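# Move green pen from blue plate to white plate

## Task

Take the green pen off the blue plate and set it on the white plate, then finish with neither gripper (nor its wrist-camera cable) in contact with the pen.

## Robot and tools

Robot: two arms, left_arm and right_arm, each with a parallel two-finger gripper and a wrist camera. Base poses in the scene frame: left_arm at (-0.015, +0.340, 0) m, quat_wxyz (+1.000, 0, 0, -0.004); right_arm at (+0.046, -0.370, 0) m, quat_wxyz (+1.000, 0, 0, +0.015). A camera stand is fixed behind the arms.

Frames: the scene frame has its origin at table-top height, midway between the nominal bases. +z is up, +x points out over the table, and left_arm sits on the +y side. Arm names do not match image sides. Every hand pose, velocity and target, in both commands and results, is in that arm's own base frame. The table is described in the scene frame. Printed hand positions and orientations may be off by a few centimetres, more at long reach. The gripper's fingers point along its own +z and open and close along its own y. end_effector_position is the point between the finger pads, roughly 1 cm short of the tips.

Row layout: every row has 16 numbers, even if only one arm moves. The first 8 are left_arm: x, y, z (metres), qw, qx, qy, qz (quaternion, w first), opening. The last 8 are the same for right_arm. Position and quaternion are an absolute pose in that arm's base frame, not an offset. Opening runs from -1 (closed) to +1 (fully open, 0.093 m). To keep an arm still, resend the exact pose from the last result taken before it stopped moving, with its wanted opening, in every call. To hold an orientation, repeat the same target quaternion in every row rather than copying a drifted reading.

execute_actions: "actions" is a list of actions; each action is a list of up to 15 rows, one per 1/30 s step, and a short action repeats its last row until step 15. An action is rejected for both arms if any target lies more than 0.6 m from that gripper's current position along any of the gripper's own axes. "cameras" lists camera names, ["all"], or []; an empty actions list returns all images and the scene number.

move: "target" is one 16-number row or a list of up to 15 rows, with no 0.6 m check. Each gripper follows a straight path to its pose, turning the short way. "speed" is top path speed in m/s (0.002 to 2.9, default 0.25; rotation capped at twice that in rad/s), one value or one per target. "blend" in metres rounds corners in a list; 0 stops at each target. "opening_speed" is opening change per second on the -1..+1 scale, at least 0.2. "grip_force" is the per-pad limit in newtons, 10 to 50 (full), one value or one per arm; it persists, and lower values close slowly. "blocking": false returns after about 0.5 s while the move continues; a new move replaces it. All paths finish together, capped at 10 s. Paths ignore obstacles and the other arm, and the gripper lags and can overshoot, more when fast or stretched. Do not route a path close to the arm's own base; go around it. Opening changes on later list targets happen only on arrival, once everything is at rest. The result adds a "move:" line: done, off_target, moving, held or fault, plus limits (paced = sent pose was clipped; held = steps withheld).

wait: "seconds" 0 to 3600; sends nothing new and returns early if a running move ends. stop: brakes the running move; braking needs room. Both accept "cameras".

zoom_image: "camera" is cam_head_left, cam_head_right, cam_left_wrist or cam_right_wrist; "region" is [x0, y0, x1, y1] in pixels from the top-left, at most 504 by 504, on that camera's newest image. All cameras are 672x504.

finished_scene: "scene" is the current scene number (1 or 2). It is final; the pen must stay on the white plate untouched.

Control behaviour: each step, commanded orientation is clipped to within 40 degrees of the measured one, and position wins if both cannot be reached. One action may fall short; the result's "Hand target" shows where the arm is actually headed, so send the rest next time. "Tool commands" shows current gripper commands; sending 0 is a real command. Friction and gravity can leave the gripper low, short or tilted; small moves may not happen or go sideways. Check position and tilt after each move and correct.

Gripping: grip_measured is the motor's reading on the opening scale. Pads meet near -0.94; add about 0.0208 per millimetre of object width. Each gripper may read up to about 0.02 too open. For a firm grip on a rigid object, command at least 0.41 below the width reading; a thin round pen may need lower. Keep sending that number while holding; to release, send one clearly above the width reading. A reading below -0.94 after sending -1 does not prove a hold, so confirm with cameras. The last number of each arm's Joint positions list is the pad gap in metres.

Result lines: Joint velocities may read "within noise". Joint torques are in joint order without the gripper, with offsets and noise; numbers 1-3 wrap at ±28 N m. Joint ranges (rad): waist -2.618 to 3.054, shoulder 0 to 3.142, elbow 0 to 3.142 (straight at 2.901), wrist pitch ±1.571, wrist yaw ±1.571, wrist roll ±2.094.

Heat: loads, stretched poses and pushing at unreachable targets warm motors. MOTOR HOT appears at 75 °C; at 90 °C the arm folds and idles for the rest of the scene; at 100 °C it goes limp.

Avoid: dropping the pen or releasing it while moving, fast contact with the table or plates, dropping crockery more than a few centimetres, anything leaving the table, the two grippers or cameras meeting, closing one gripper on the other's fingers, and loading the wrist-camera cables. Cable contact counts as hand contact. Loose objects may get a brief push now and then.

Each tool is called after "Emit:" as name(argument=value, ...), one argument or row to a line, values as JSON.

## Session

Emit:
execute_actions(
  actions=[],
)

Scene clock: 0.00 s.
left_arm: end_effector_position=(+0.3778, +0.0435, +0.0662) grip_measured=+1.000 end_effector_quat_wxyz=(+0.534, -0.070, +0.835, +0.113) | right_arm: end_effector_position=(+0.3883, -0.0293, +0.0658) grip_measured=+1.000 end_effector_quat_wxyz=(+0.519, +0.079, +0.846, -0.093)
Joint positions: left_arm=[-0.004 1.596 0.356 0.807 -0.271 0.002 0.093] | right_arm=[0.046 1.599 0.425 0.694 0.283 0.06 0.093]
Joint velocities: within noise
Joint torques (N m): no reading
Motor temperatures (°C): left_arm=[26 28 30 30 26 28 26] | right_arm=[27 30 26 26 26 27 27]
Heat: left arm: 30 °C; right arm: 30 °C.
Hand target: left_arm +0.3802, +0.0435, +0.0702; +0.539, -0.071, +0.832, +0.113 | right_arm +0.3902, -0.0291, +0.0689; +0.523, +0.080, +0.844, -0.093
Tool commands: left_gripper/opening=+1.0 right_gripper/opening=+1.0

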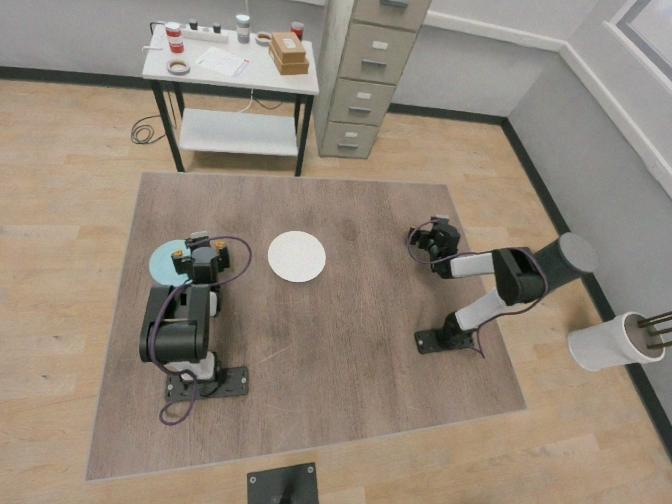

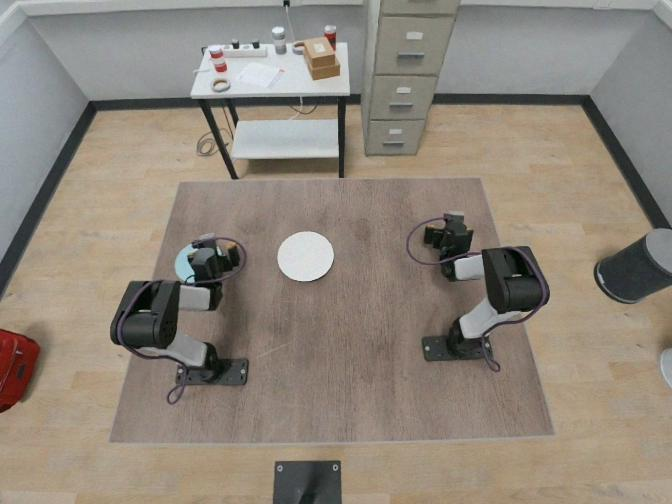

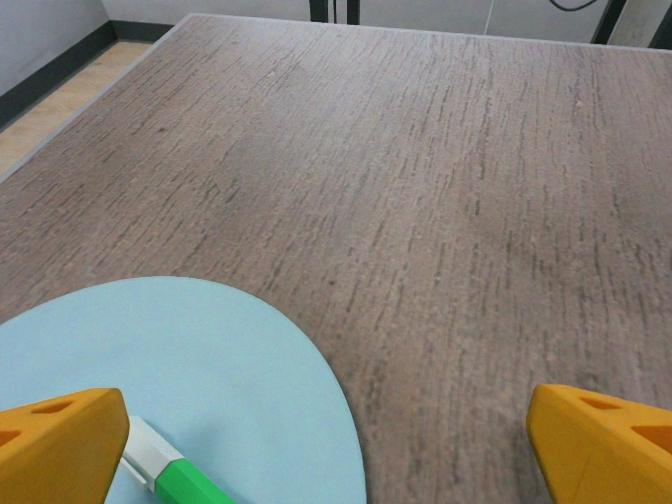

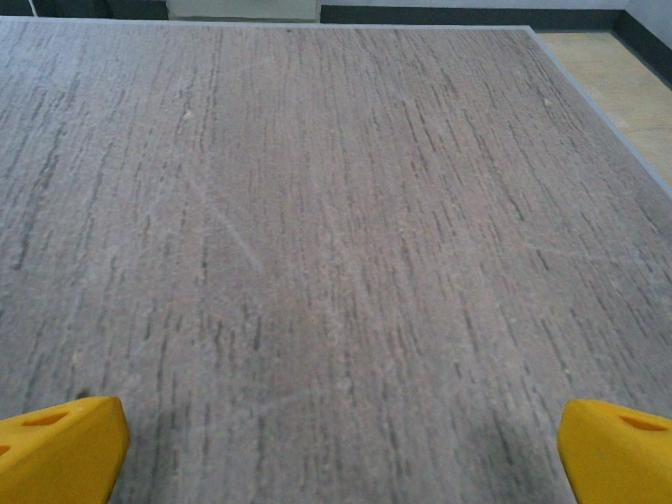

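Emit:
move(
  target=[0.31,0.06,0.22,0.13,0,0.991,0,1,0.3902,-0.0291,0.0689,0.523,0.08,0.844,-0.093,1],
  cameras=["all"],
)

Scene clock: 10.07 s.
left_arm: end_effector_position=(+0.3058, +0.0612, +0.2142) grip_measured=+1.000 end_effector_quat_wxyz=(+0.128, -0.011, +0.992, +0.008) | right_arm: end_effector_position=(+0.3883, -0.0293, +0.0658) grip_measured=+1.000 end_effector_quat_wxyz=(+0.519, +0.079, +0.846, -0.093)
Joint positions: left_arm=[0.217 1.529 1.576 -1.363 0.035 0.191 0.093] | right_arm=[0.046 1.599 0.425 0.694 0.283 0.06 0.093]
Joint torques (N m): left_arm=[0.73 -3.92 10.67 0.81 0.26 0.2] | right_arm=[0.25 -6.08 5.22 2.62 0.03 0.1]
Heat: left arm: 32 °C; right arm: 31 °C.
Hand target: left_arm +0.3087, +0.0615, +0.2211; +0.131, -0.006, +0.991, +0.002 | right_arm +0.3902, -0.0291, +0.0689; +0.523, +0.080, +0.844, -0.093
Off the commanded pose: left_arm 0.007 m, 2 deg | right_arm 0.004 m, 1 deg.
move: done

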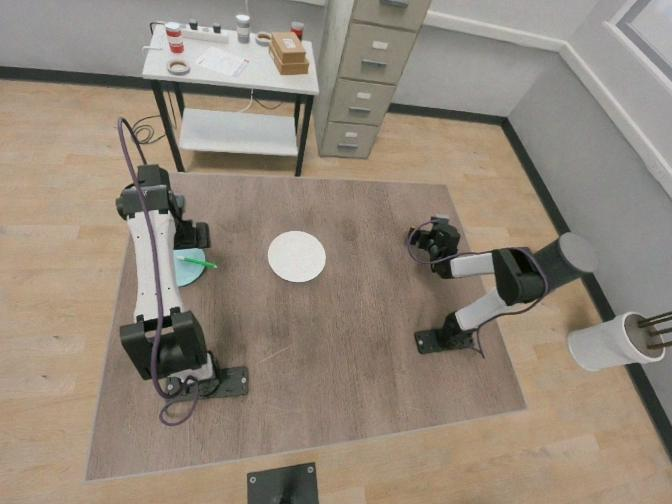

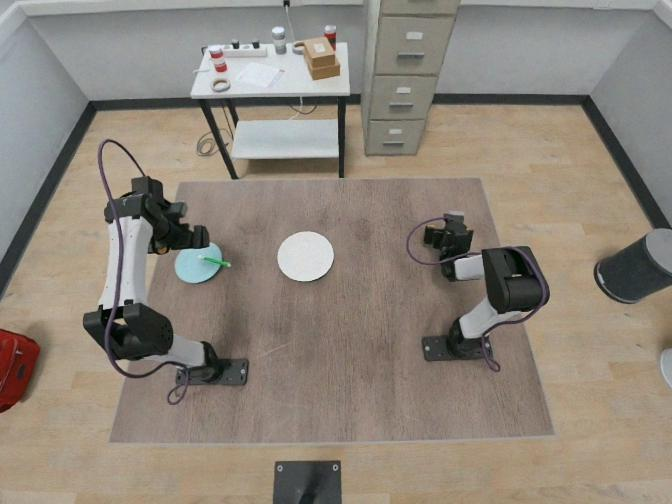

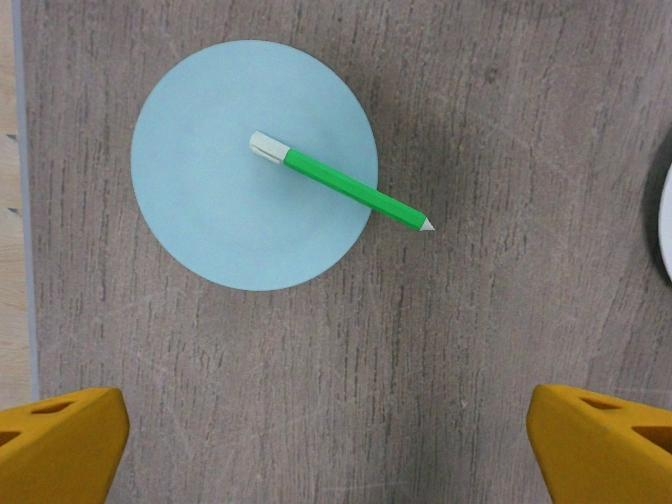

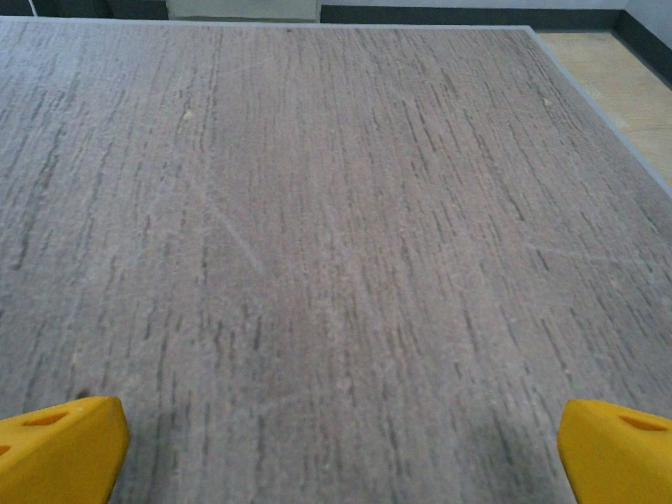

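Emit:
move(
  target=[0.36,0.055,0.13,0,-0.545,0.839,0,1,0.3902,-0.0291,0.0689,0.523,0.08,0.844,-0.093,1],
  cameras=["cam_left_wrist","cam_head_right","cam_head_left"],
)

Scene clock: 26.63 s.
left_arm: end_effector_position=(+0.3530, +0.0545, +0.1272) grip_measured=+1.000 end_effector_quat_wxyz=(-0.006, -0.538, +0.843, -0.006) | right_arm: end_effector_position=(+0.3883, -0.0293, +0.0658) grip_measured=+1.000 end_effector_quat_wxyz=(+0.519, +0.079, +0.846, -0.093)
Joint positions: left_arm=[0.161 1.905 1.691 -1.363 0.015 -0.975 0.093] | right_arm=[0.046 1.599 0.425 0.694 0.283 0.06 0.093]
Joint torques (N m): left_arm=[-0.92 -6.28 10.28 0.3 -0.09 -0.15] | right_arm=[0.28 -6.13 5.26 2.63 0.03 0.09]
Motor temperatures (°C): left_arm=[26 29 35 31 26 28 26] | right_arm=[27 32 28 32 26 27 27]
Heat: left arm: 35 °C; right arm: 32 °C.
Hand target: left_arm +0.3601, +0.0531, +0.1303; -0.001, -0.540, +0.841, -0.005 | right_arm +0.3902, -0.0291, +0.0689; +0.523, +0.080, +0.844, -0.093
Off the commanded pose: left_arm 0.008 m, 1 deg | right_arm 0.004 m, 1 deg.
move: done
Images, in order (width x height): cam_head_left 672x504, cam_head_right 672x504, cam_left_wrist 672x504.

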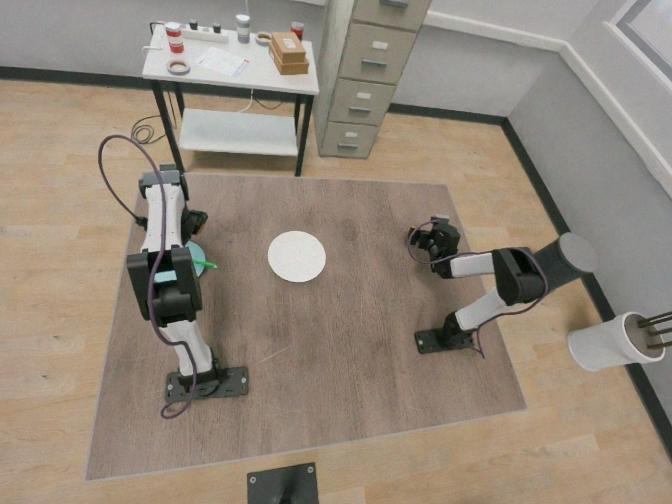

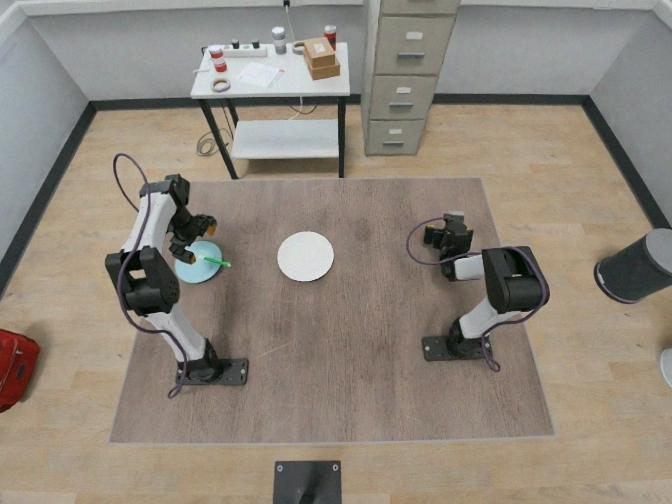

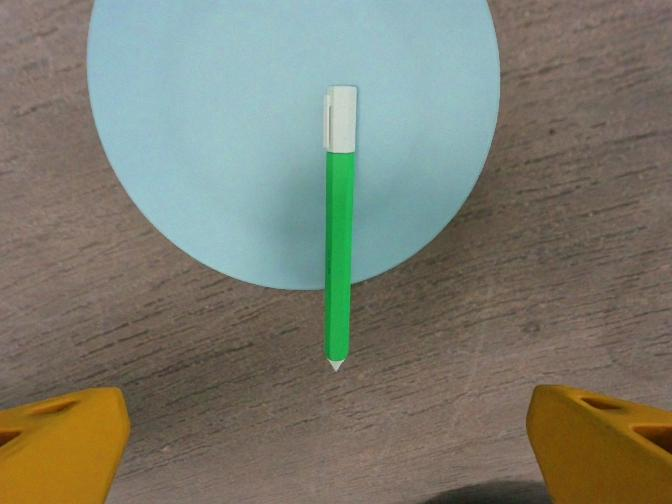

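Emit:
move(
  target=[0.362,0.057,0.065,0,-0.545,0.839,0,1,0.3902,-0.0291,0.0689,0.523,0.08,0.844,-0.093,1],
  cameras=["cam_left_wrist","cam_head_right"],
)

Scene clock: 50.37 s.
left_arm: end_effector_position=(+0.3632, +0.0562, +0.0747) grip_measured=+1.000 end_effector_quat_wxyz=(+0.003, -0.540, +0.842, -0.010) | right_arm: end_effector_position=(+0.3883, -0.0293, +0.0658) grip_measured=+1.000 end_effector_quat_wxyz=(+0.519, +0.079, +0.846, -0.093)
Joint positions: left_arm=[0.161 1.942 1.532 -1.148 0.015 -0.98 0.093] | right_arm=[0.046 1.599 0.425 0.694 0.283 0.06 0.093]
Joint torques (N m): left_arm=[-0.44 -7.06 5.08 0.67 -0.22 -0.15] | right_arm=[0.28 -6.11 5.24 2.61 0.02 0.1]
Heat: left arm: 36 °C; right arm: 34 °C.
Hand target: left_arm +0.3617, +0.0570, +0.0652; +0.000, -0.544, +0.839, +0.000 | right_arm +0.3902, -0.0291, +0.0689; +0.523, +0.080, +0.844, -0.093
Off the commanded pose: left_arm 0.010 m, 1 deg | right_arm 0.004 m, 1 deg.
move: done
Images, in order (width x height): cam_head_right 672x504, cam_left_wrist 672x504.

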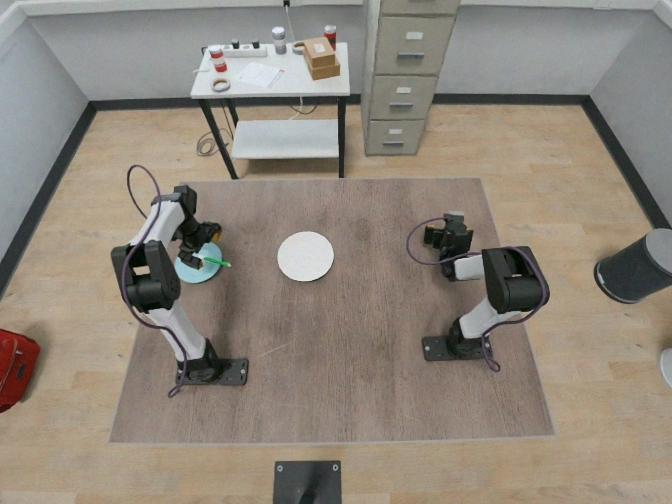

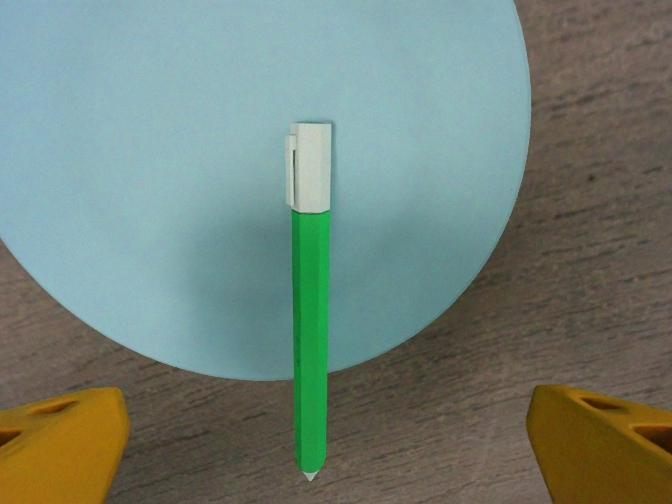

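Emit:
move(
  target=[0.357,0.0585,0.026,0,-0.545,0.839,0,0,0.3902,-0.0291,0.0689,0.523,0.08,0.844,-0.093,1],
  speed=0.1,
  cameras=["cam_left_wrist"],
)

Scene clock: 65.63 s.
left_arm: end_effector_position=(+0.3608, +0.0558, +0.0377) grip_measured=+0.003 end_effector_quat_wxyz=(+0.006, -0.540, +0.842, -0.011) | right_arm: end_effector_position=(+0.3883, -0.0293, +0.0658) grip_measured=+1.000 end_effector_quat_wxyz=(+0.519, +0.079, +0.846, -0.093)
Joint positions: left_arm=[0.161 1.961 1.407 -0.998 0.015 -0.98 0.045] | right_arm=[0.046 1.599 0.425 0.694 0.283 0.06 0.093]
Joint torques (N m): left_arm=[0.13 -6.74 4.68 0.71 -0.22 -0.08] | right_arm=[0.27 -6.08 5.2 2.62 0.03 0.11]
Motor temperatures (°C): left_arm=[26 34 34 30 26 28 26] | right_arm=[27 33 30 35 26 27 27]
Heat: left arm: 34 °C; right arm: 35 °C.
Hand target: left_arm +0.3567, +0.0584, +0.0263; +0.000, -0.545, +0.839, +0.000 | right_arm +0.3902, -0.0291, +0.0689; +0.523, +0.080, +0.844, -0.093
Off the commanded pose: left_arm 0.013 m, 2 deg | right_arm 0.004 m, 1 deg.
move: off_target (left_arm)

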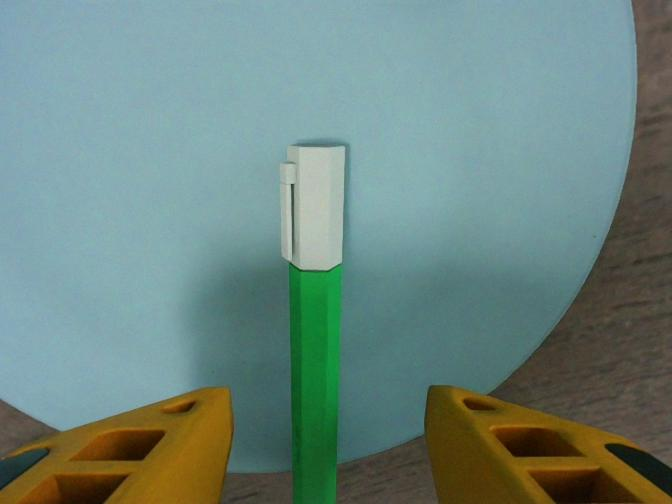

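Emit:
move(
  target=[
    [0.359,0.070,0.013,0,-0.545,0.839,0,0,0.3902,-0.0291,0.0689,0.523,0.08,0.844,-0.093,1],
    [0.359,0.070,0.013,0,-0.545,0.839,0,-1,0.3902,-0.0291,0.0689,0.523,0.08,0.844,-0.093,1],
  ],
  speed=0.06,
  opening_speed=0.8,
  cameras=["cam_left_wrist"],
)

Scene clock: 73.67 s.
left_arm: end_effector_position=(+0.3638, +0.0656, +0.0253) grip_measured=-0.927 end_effector_quat_wxyz=(+0.007, -0.547, +0.837, -0.011) | right_arm: end_effector_position=(+0.3883, -0.0293, +0.0658) grip_measured=+1.000 end_effector_quat_wxyz=(+0.519, +0.079, +0.846, -0.093)
Joint positions: left_arm=[0.185 1.991 1.399 -0.958 0.015 -0.974 0.001] | right_arm=[0.046 1.599 0.425 0.694 0.283 0.06 0.093]
Joint torques (N m): left_arm=[0.64 -6.75 4.63 0.71 -0.21 0.18] | right_arm=[0.28 -6.12 5.2 2.62 0.03 0.1]
Heat: left arm: 34 °C; right arm: 35 °C.
Hand target: left_arm +0.3588, +0.0698, +0.0134; +0.000, -0.545, +0.839, +0.000 | right_arm +0.3902, -0.0291, +0.0689; +0.523, +0.080, +0.844, -0.093
Off the commanded pose: left_arm 0.014 m, 2 deg | right_arm 0.004 m, 1 deg.
move: off_target (left_arm); target 2's new opening was sent with left_arm's hand 0.014 m and 1 deg from that target

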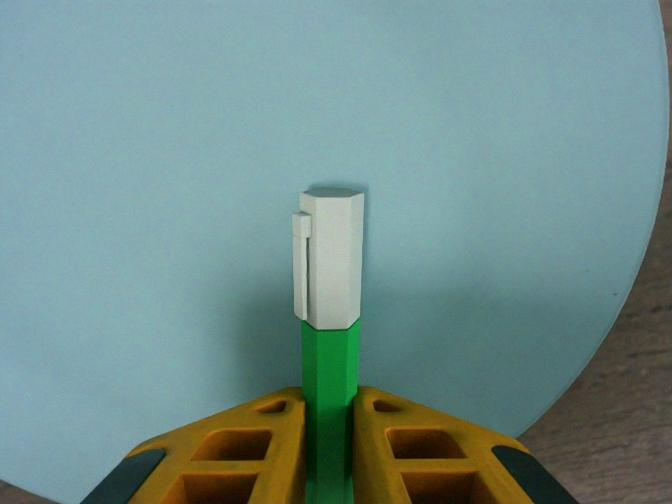

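Emit:
move(
  target=[
    [0.36,0.060,0.10,0,-0.545,0.839,0,-1,0.3902,-0.0291,0.0689,0.523,0.08,0.844,-0.093,1],
    [0.375,-0.225,0.10,0,-0.545,0.839,0,-1,0.3902,-0.0291,0.0689,0.523,0.08,0.844,-0.093,1],
  ],
  blend=0.03,
  cameras=["cam_left_wrist","cam_head_right","cam_head_left"],
)

Scene clock: 85.07 s.
left_arm: end_effector_position=(+0.3673, -0.2264, +0.1002) grip_measured=-0.927 end_effector_quat_wxyz=(-0.007, -0.535, +0.845, -0.002) | right_arm: end_effector_position=(+0.3883, -0.0293, +0.0658) grip_measured=+1.000 end_effector_quat_wxyz=(+0.519, +0.079, +0.846, -0.093)
Joint positions: left_arm=[-0.546 2.225 2.062 -1.411 0.015 -1.675 0.001] | right_arm=[0.046 1.599 0.425 0.694 0.283 0.06 0.093]
Joint torques (N m): left_arm=[0.59 -8.18 10.21 0.21 -0.26 -0.17] | right_arm=[0.29 -6.13 5.24 2.62 0.03 0.1]
Heat: left arm: 34 °C; right arm: 36 °C.
Hand target: left_arm +0.3746, -0.2239, +0.1000; +0.001, -0.545, +0.839, +0.002 | right_arm +0.3902, -0.0291, +0.0689; +0.523, +0.080, +0.844, -0.093
Off the commanded pose: left_arm 0.008 m, 2 deg | right_arm 0.004 m, 1 deg.
move: done
Images, in order (width x height): cam_head_left 672x504, cam_head_right 672x504, cam_left_wrist 672x504.

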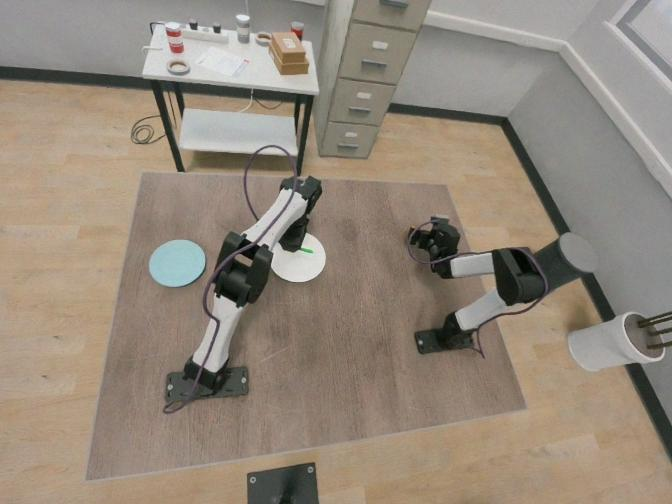

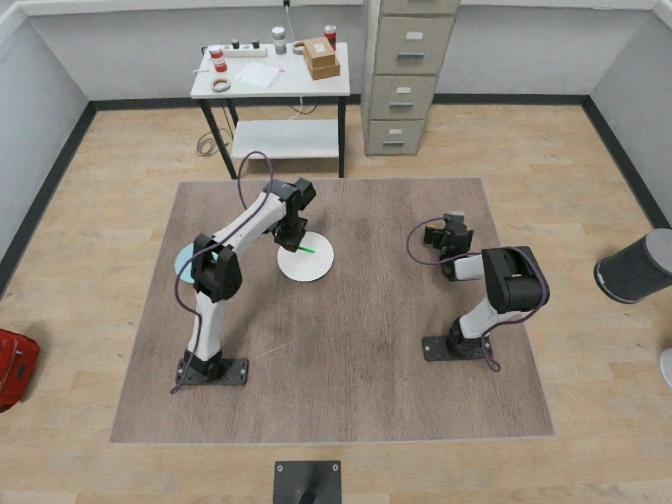

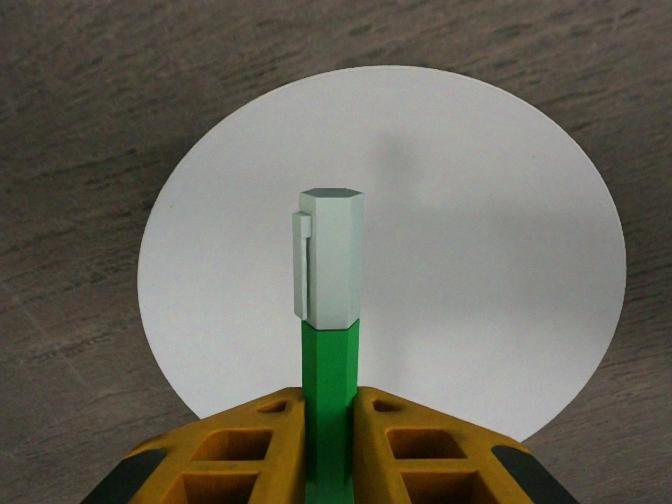

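Emit:
move(
  target=[
    [0.382,-0.230,0.05,0,-0.545,0.839,0,-1,0.3902,-0.0291,0.0689,0.523,0.08,0.844,-0.093,1],
    [0.380,-0.230,0.015,0,-0.545,0.839,0,-1,0.3902,-0.0291,0.0689,0.523,0.08,0.844,-0.093,1],
  ],
  speed=[0.15,0.05],
  blend=0.01,
  cameras=["cam_left_wrist"],
)

Scene clock: 94.13 s.
left_arm: end_effector_position=(+0.3817, -0.2351, +0.0307) grip_measured=-0.927 end_effector_quat_wxyz=(-0.001, -0.537, +0.843, -0.016) | right_arm: end_effector_position=(+0.3883, -0.0293, +0.0658) grip_measured=+1.000 end_effector_quat_wxyz=(+0.519, +0.079, +0.846, -0.093)
Joint positions: left_arm=[-0.546 2.282 1.881 -1.141 0.015 -1.681 0.001] | right_arm=[0.046 1.599 0.425 0.694 0.283 0.06 0.093]
Joint torques (N m): left_arm=[0.14 -8.68 4.81 0.61 -0.23 -0.16] | right_arm=[0.25 -6.09 5.22 2.62 0.03 0.1]
Heat: left arm: 35 °C; right arm: 36 °C.
Hand target: left_arm +0.3796, -0.2298, +0.0153; +0.000, -0.545, +0.838, +0.000 | right_arm +0.3902, -0.0291, +0.0689; +0.523, +0.080, +0.844, -0.093
Off the commanded pose: left_arm 0.017 m, 2 deg | right_arm 0.004 m, 1 deg.
move: off_target (left_arm)

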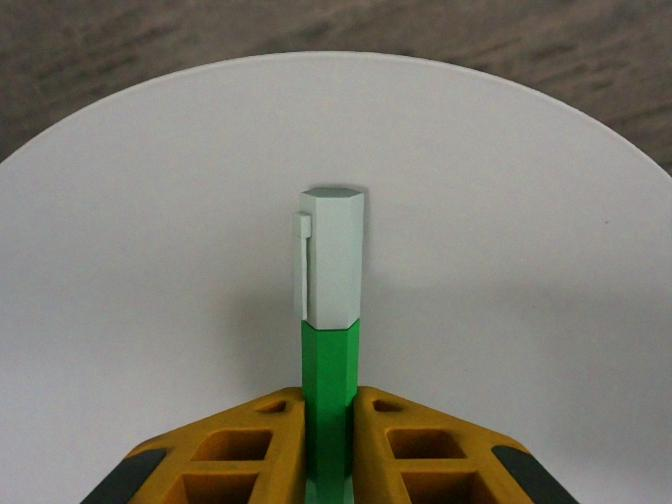

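Emit:
move(
  target=[
    [0.380,-0.230,0.008,0,-0.545,0.839,0,-1,0.3902,-0.0291,0.0689,0.523,0.08,0.844,-0.093,1],
    [0.380,-0.230,0.008,0,-0.545,0.839,0,-0.2,0.3902,-0.0291,0.0689,0.523,0.08,0.844,-0.093,1],
    [0.37,-0.230,0.12,0,-0.545,0.839,0,-0.2,0.3902,-0.0291,0.0689,0.523,0.08,0.844,-0.093,1],
  ],
  speed=[0.04,0.04,0.15],
  opening_speed=0.6,
  cameras=["cam_left_wrist"],
)

Scene clock: 104.13 s.
left_arm: end_effector_position=(+0.3663, -0.2258, +0.1046) grip_measured=-0.203 end_effector_quat_wxyz=(-0.015, -0.542, +0.840, +0.014) | right_arm: end_effector_position=(+0.3883, -0.0293, +0.0658) grip_measured=+1.000 end_effector_quat_wxyz=(+0.519, +0.079, +0.846, -0.093)
Joint positions: left_arm=[-0.546 2.267 2.149 -1.492 0.015 -1.692 0.035] | right_arm=[0.046 1.599 0.425 0.694 0.283 0.06 0.093]
Joint torques (N m): left_arm=[-0.91 -11.32 10.02 0.15 -0.21 -0.17] | right_arm=[0.29 -6.11 5.24 2.63 0.03 0.1]
Heat: left arm: 36 °C; right arm: 37 °C.
Hand target: left_arm +0.3694, -0.2297, +0.1200; +0.000, -0.545, +0.839, -0.001 | right_arm +0.3902, -0.0291, +0.0689; +0.523, +0.080, +0.844, -0.093
Off the commanded pose: left_arm 0.016 m, 2 deg | right_arm 0.004 m, 1 deg.
move: off_target (left_arm); target 2's new opening was sent with left_arm's hand 0.021 m and 2 deg from that target

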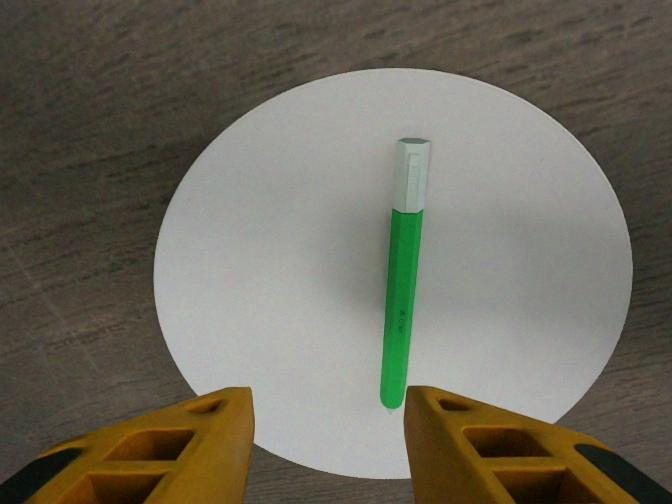

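Emit:
finished_scene(
  scene=1,
)

The scene is finished: the task was done.


## Next scene

The same job, from a new start.

Emit:
execute_actions(
  actions=[],
)

Scene clock: 0.00 s.
left_arm: end_effector_position=(+0.3446, -0.1938, +0.1429) grip_measured=+1.000 end_effector_quat_wxyz=(+0.419, +0.278, +0.836, -0.221) | right_arm: end_effector_position=(+0.3585, +0.1553, +0.1247) grip_measured=+1.000 end_effector_quat_wxyz=(+0.346, -0.094, +0.883, +0.303)
Joint positions: left_arm=[-0.358 1.38 0.763 -0.016 0.37 0.096 0.093] | right_arm=[0.202 1.439 0.77 -0.046 -0.498 0.219 0.093]
Joint velocities: within noise
Joint torques (N m): no reading
Motor temperatures (°C): left_arm=[26 27 28 29 26 28 26] | right_arm=[27 28 25 26 26 27 27]
Heat: left arm: 29 °C; right arm: 28 °C.
Hand target: left_arm +0.3458, -0.1942, +0.1462; +0.421, +0.278, +0.834, -0.220 | right_arm +0.3603, +0.1556, +0.1286; +0.351, -0.096, +0.881, +0.303
Tool commands: left_gripper/opening=+1.0 right_gripper/opening=+1.0

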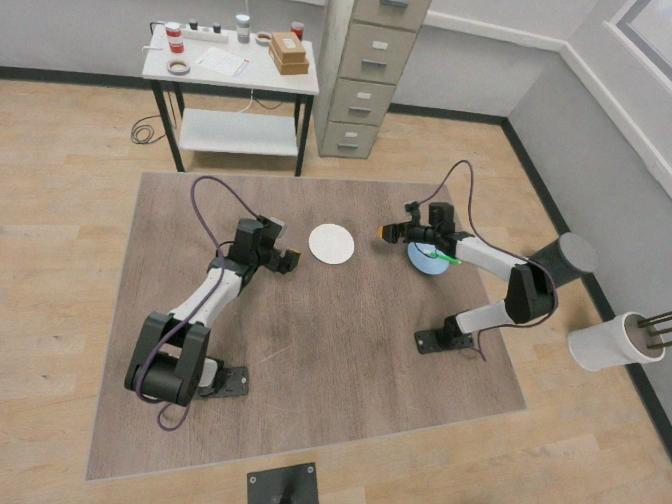

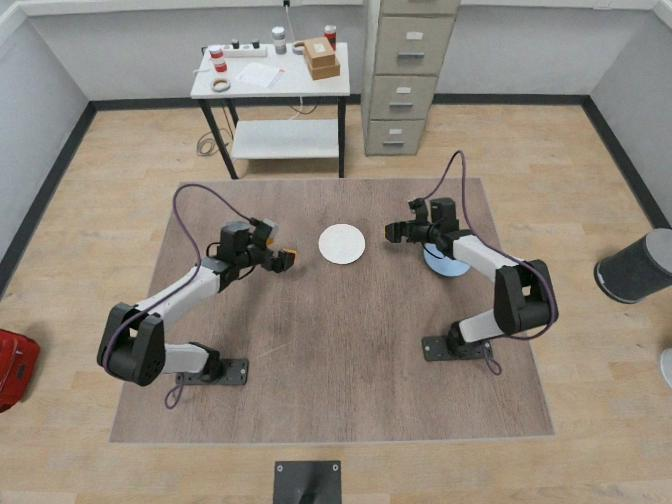

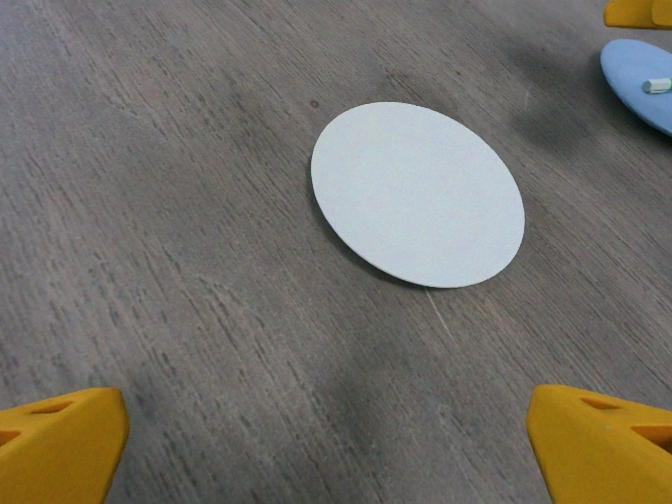

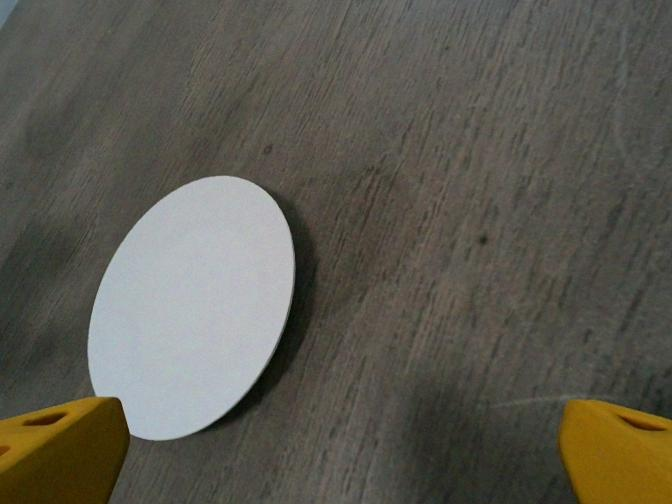

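Emit:
move(
  target=[0.33,0.02,0.15,0.421,0,0.907,0,1,0.26,0.01,0.21,0.13,0,0.991,0,1],
  cameras=["cam_right_wrist","cam_head_right","cam_head_left"],
)

Scene clock: 10.17 s.
left_arm: end_effector_position=(+0.3421, +0.0151, +0.1652) grip_measured=+1.000 end_effector_quat_wxyz=(+0.448, +0.010, +0.894, -0.009) | right_arm: end_effector_position=(+0.2586, +0.0166, +0.2046) grip_measured=+1.000 end_effector_quat_wxyz=(+0.133, +0.000, +0.991, +0.015)
Joint positions: left_arm=[0.092 1.098 0.707 -0.256 0.098 0.065 0.093] | right_arm=[0.054 1.312 1.352 -1.342 -0.016 0.055 0.093]
Joint torques (N m): left_arm=[0.58 -4 6.6 1.84 -0.15 0] | right_arm=[-0.28 -3.04 8.69 0.76 0.1 -0.03]
Heat: left arm: 32 °C; right arm: 29 °C.
Hand target: left_arm +0.3298, +0.0191, +0.1505; +0.422, +0.000, +0.907, -0.003 | right_arm +0.2587, +0.0120, +0.2109; +0.131, -0.001, +0.991, +0.005
Off the commanded pose: left_arm 0.020 m, 4 deg | right_arm 0.009 m, 2 deg.
move: off_target (left_arm)
Images, in order (width x height): cam_head_left 672x504, cam_head_right 672x504, cam_right_wrist 672x504.

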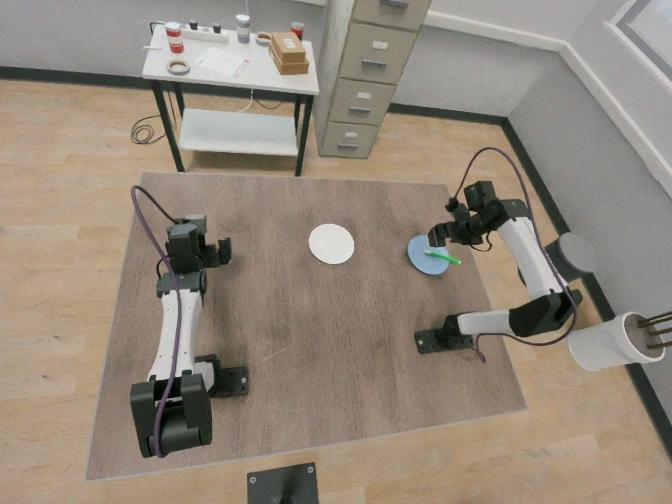

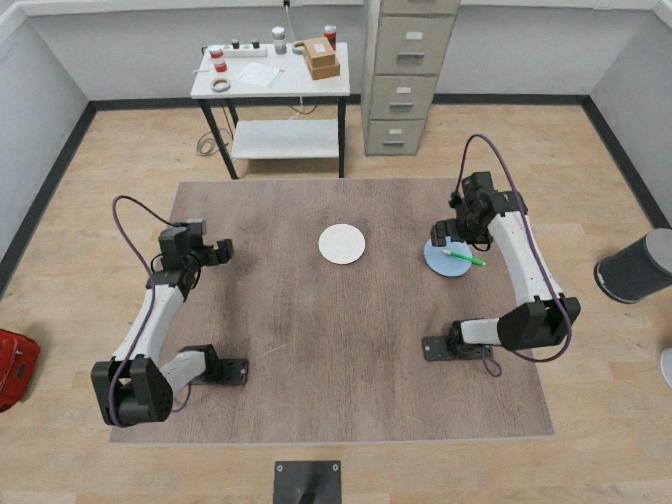

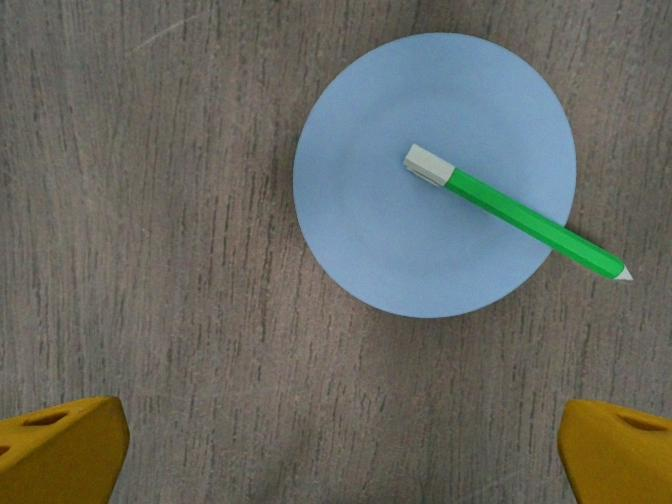

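Emit:
move(
  target=[0.3298,0.0191,0.1505,0.422,0,0.907,0,1,0.303,-0.06,0.062,0,-0.518,0.855,0,1],
  cameras=["cam_right_wrist"],
)

Scene clock: 24.17 s.
left_arm: end_effector_position=(+0.3421, +0.0151, +0.1652) grip_measured=+1.000 end_effector_quat_wxyz=(+0.448, +0.010, +0.894, -0.009) | right_arm: end_effector_position=(+0.3044, -0.0575, +0.0711) grip_measured=+1.000 end_effector_quat_wxyz=(+0.005, -0.515, +0.857, -0.003)
Joint positions: left_arm=[0.092 1.098 0.707 -0.256 0.098 0.065 0.093] | right_arm=[-0.188 1.731 1.249 -1.077 -0.002 -1.27 0.093]
Joint torques (N m): left_arm=[0.1 -3.93 6.68 1.85 -0.15 -0.01] | right_arm=[-0.28 -6.5 3.89 0.6 -0.01 -0.03]
Heat: left arm: 32 °C; right arm: 29 °C.
Hand target: left_arm +0.3304, +0.0174, +0.1508; +0.422, +0.002, +0.906, -0.004 | right_arm +0.3028, -0.0616, +0.0627; -0.003, -0.518, +0.856, -0.005
Off the commanded pose: left_arm 0.020 m, 4 deg | right_arm 0.010 m, 1 deg.
move: off_target (left_arm)

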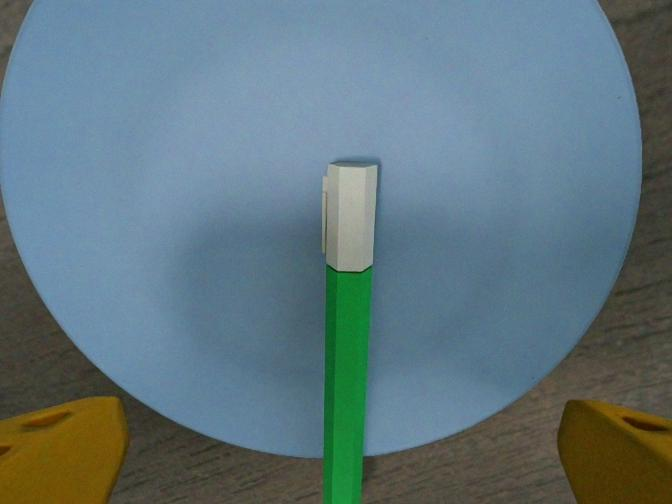

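Emit:
move(
  target=[
    [0.3298,0.0191,0.1505,0.422,0,0.907,0,1,0.299,-0.067,0.012,0,-0.518,0.855,0,0],
    [0.3298,0.0191,0.1505,0.422,0,0.907,0,1,0.299,-0.067,0.012,0,-0.518,0.855,0,-1],
  ],
  speed=0.08,
  opening_speed=0.8,
  cameras=["cam_right_wrist"],
)

Scene clock: 34.53 s.
left_arm: end_effector_position=(+0.3421, +0.0163, +0.1652) grip_measured=+1.000 end_effector_quat_wxyz=(+0.447, +0.008, +0.894, -0.005) | right_arm: end_effector_position=(+0.3044, -0.0661, +0.0244) grip_measured=-0.913 end_effector_quat_wxyz=(+0.010, -0.515, +0.857, -0.008)
Joint positions: left_arm=[0.092 1.098 0.707 -0.256 0.091 0.065 0.093] | right_arm=[-0.215 1.785 1.116 -0.877 -0.002 -1.298 0.001]
Joint torques (N m): left_arm=[0.1 -3.92 6.68 1.86 -0.17 -0.02] | right_arm=[-0.2 -5.75 3.14 0.63 -0.13 -0.03]
Heat: left arm: 33 °C; right arm: 30 °C.
Hand target: left_arm +0.3303, +0.0189, +0.1507; +0.422, +0.000, +0.907, +0.000 | right_arm +0.2987, -0.0668, +0.0124; +0.000, -0.518, +0.855, +0.000
Off the commanded pose: left_arm 0.019 m, 3 deg | right_arm 0.013 m, 1 deg.
move: off_target (left_arm, right_arm); target 2's new opening was sent with right_arm's hand 0.013 m and 1 deg from that target

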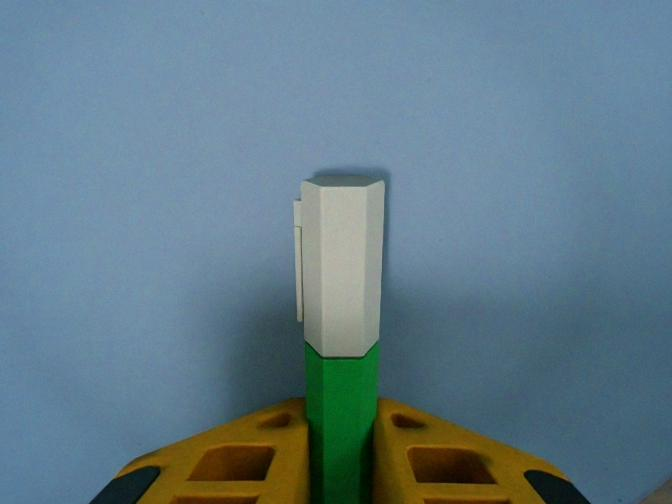

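Emit:
move(
  target=[
    [0.3298,0.0191,0.1505,0.422,0,0.907,0,1,0.299,-0.05,0.10,0,-0.518,0.855,0,-1],
    [0.3298,0.0191,0.1505,0.422,0,0.907,0,1,0.34,0.29,0.11,0,-0.518,0.855,0,-1],
  ],
  blend=0.03,
  cameras=["cam_right_wrist","cam_head_right"],
)

Scene clock: 47.97 s.
left_arm: end_effector_position=(+0.3421, +0.0166, +0.1651) grip_measured=+1.000 end_effector_quat_wxyz=(+0.447, +0.008, +0.894, -0.005) | right_arm: end_effector_position=(+0.3369, +0.2903, +0.1111) grip_measured=-0.913 end_effector_quat_wxyz=(+0.005, -0.529, +0.848, +0.002)
Joint positions: left_arm=[0.092 1.098 0.707 -0.256 0.089 0.065 0.093] | right_arm=[0.71 2.286 2.208 -1.482 -0.002 -0.405 0.001]
Joint torques (N m): left_arm=[0.1 -3.9 6.68 1.86 -0.17 -0.02] | right_arm=[-0.23 -10.66 8.24 0.16 -0.01 0.2]
Heat: left arm: 33 °C; right arm: 31 °C.
Hand target: left_arm +0.3303, +0.0192, +0.1507; +0.422, +0.000, +0.907, +0.001 | right_arm +0.3411, +0.2889, +0.1099; +0.002, -0.522, +0.853, -0.003
Off the commanded pose: left_arm 0.019 m, 3 deg | right_arm 0.003 m, 2 deg.
move: off_target (left_arm)
Images, in order (width x height): cam_head_right 672x504, cam_right_wrist 672x504.

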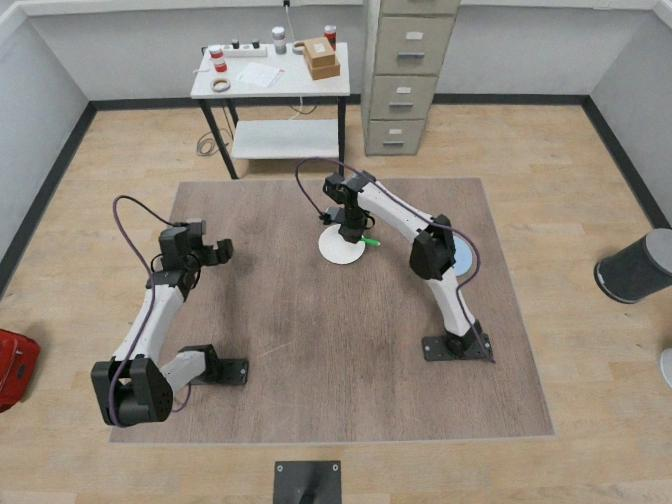

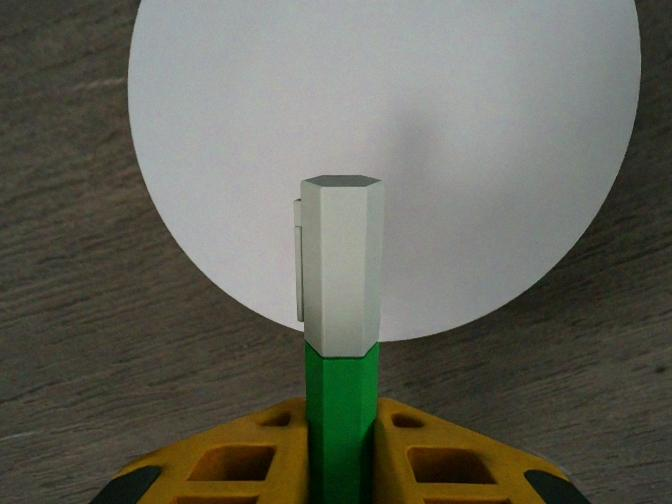

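Emit:
move(
  target=[
    [0.3298,0.0191,0.1505,0.422,0,0.907,0,1,0.382,0.345,0.07,0,-0.518,0.855,0,-1],
    [0.3298,0.0191,0.1505,0.422,0,0.907,0,1,0.382,0.345,0.014,0,-0.518,0.855,0,-1],
  ],
  speed=[0.15,0.05],
  blend=0.01,
  cameras=["cam_right_wrist"],
)

Scene clock: 56.47 s.
left_arm: end_effector_position=(+0.3421, +0.0166, +0.1651) grip_measured=+1.000 end_effector_quat_wxyz=(+0.447, +0.008, +0.894, -0.005) | right_arm: end_effector_position=(+0.3839, +0.3440, +0.0370) grip_measured=-0.913 end_effector_quat_wxyz=(+0.015, -0.520, +0.854, +0.004)
Joint positions: left_arm=[0.092 1.098 0.707 -0.256 0.089 0.065 0.093] | right_arm=[0.73 2.757 2.785 -1.568 -0.002 -0.365 0.001]
Joint torques (N m): left_arm=[0.1 -3.92 6.69 1.86 -0.15 -0.02] | right_arm=[0.57 -12.33 3.29 0.76 -0.08 0.2]
Motor temperatures (°C): left_arm=[26 29 30 34 26 28 26] | right_arm=[27 34 29 27 26 27 28]
Heat: left arm: 34 °C; right arm: 34 °C.
Hand target: left_arm +0.3303, +0.0190, +0.1507; +0.422, +0.000, +0.907, +0.000 | right_arm +0.3816, +0.3445, +0.0146; -0.001, -0.518, +0.855, +0.000
Off the commanded pose: left_arm 0.019 m, 3 deg | right_arm 0.023 m, 2 deg.
move: off_target (left_arm, right_arm)

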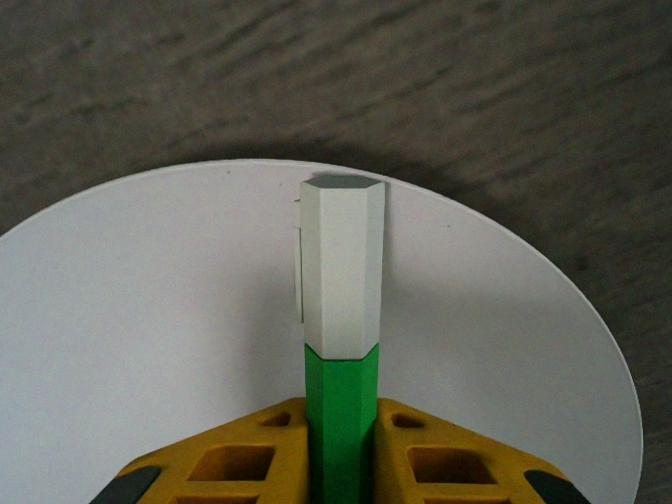

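Emit:
move(
  target=[
    [0.3298,0.0191,0.1505,0.422,0,0.907,0,1,0.365,0.325,0.016,0,-0.518,0.855,0,-1],
    [0.3298,0.0191,0.1505,0.422,0,0.907,0,1,0.365,0.325,0.003,0,-0.518,0.855,0,-1],
  ],
  speed=0.05,
  cameras=["cam_right_wrist"],
)

Scene clock: 63.83 s.
left_arm: end_effector_position=(+0.3421, +0.0166, +0.1651) grip_measured=+1.000 end_effector_quat_wxyz=(+0.447, +0.008, +0.894, -0.005) | right_arm: end_effector_position=(+0.3707, +0.3329, +0.0270) grip_measured=-0.913 end_effector_quat_wxyz=(+0.027, -0.516, +0.856, +0.008)
Joint positions: left_arm=[0.092 1.098 0.707 -0.256 0.089 0.065 0.093] | right_arm=[0.73 2.507 2.263 -1.271 -0.005 -0.354 0.001]
Joint torques (N m): left_arm=[0.1 -3.92 6.68 1.86 -0.16 -0.02] | right_arm=[-0.01 -11.92 2.26 0.66 -0.09 0.1]
Heat: left arm: 34 °C; right arm: 37 °C.
Hand target: left_arm +0.3303, +0.0190, +0.1507; +0.422, +0.000, +0.907, +0.000 | right_arm +0.3640, +0.3249, +0.0037; -0.001, -0.514, +0.858, +0.001
Off the commanded pose: left_arm 0.019 m, 3 deg | right_arm 0.026 m, 3 deg.
move: off_target (left_arm, right_arm)

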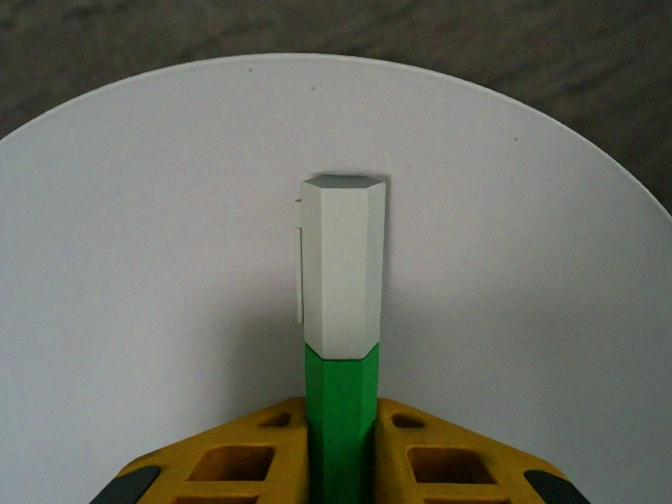

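Emit:
move(
  target=[
    [0.3298,0.0191,0.1505,0.422,0,0.907,0,1,0.365,0.325,0.000,0,-0.518,0.855,0,-0.2],
    [0.3298,0.0191,0.1505,0.422,0,0.907,0,1,0.36,0.32,0.12,0,-0.518,0.855,0,-0.2],
  ],
  speed=[0.04,0.15],
  opening_speed=0.6,
  cameras=["cam_right_wrist"],
)

Scene clock: 71.37 s.
left_arm: end_effector_position=(+0.3421, +0.0166, +0.1651) grip_measured=+1.000 end_effector_quat_wxyz=(+0.447, +0.008, +0.894, -0.005) | right_arm: end_effector_position=(+0.3631, +0.3164, +0.0962) grip_measured=-0.202 end_effector_quat_wxyz=(+0.016, -0.513, +0.858, -0.004)
Joint positions: left_arm=[0.092 1.098 0.707 -0.256 0.089 0.065 0.093] | right_arm=[0.722 2.495 2.52 -1.564 0.015 -0.356 0.035]
Joint torques (N m): left_arm=[0.1 -3.92 6.67 1.86 -0.16 -0.02] | right_arm=[0.62 -17.77 7.31 0.19 -0.21 0]
Heat: left arm: 34 °C; right arm: 38 °C.
Hand target: left_arm +0.3303, +0.0190, +0.1507; +0.422, +0.000, +0.907, +0.000 | right_arm +0.3599, +0.3193, +0.1192; +0.036, -0.519, +0.854, +0.005
Off the commanded pose: left_arm 0.019 m, 3 deg | right_arm 0.024 m, 2 deg.
joint sent to its limit (right arm) — joint 4 (wrist pitch), lower limit. The joint targets are off in orientation, not in position.
move: off_target (left_arm, right_arm)

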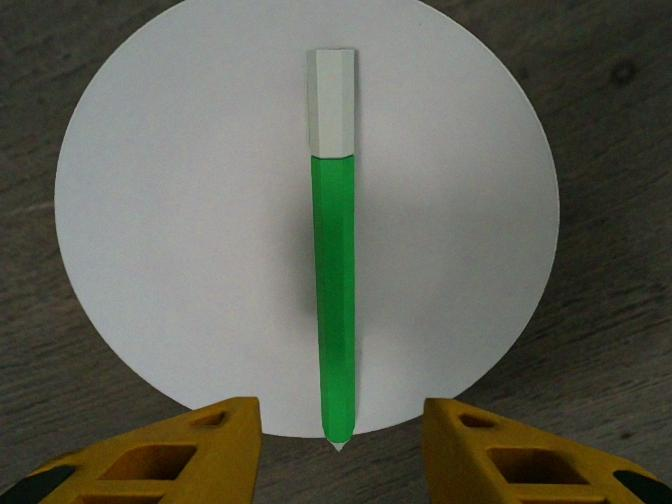

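Emit:
finished_scene(
  scene=2,
)

The scene is finished: the task was done.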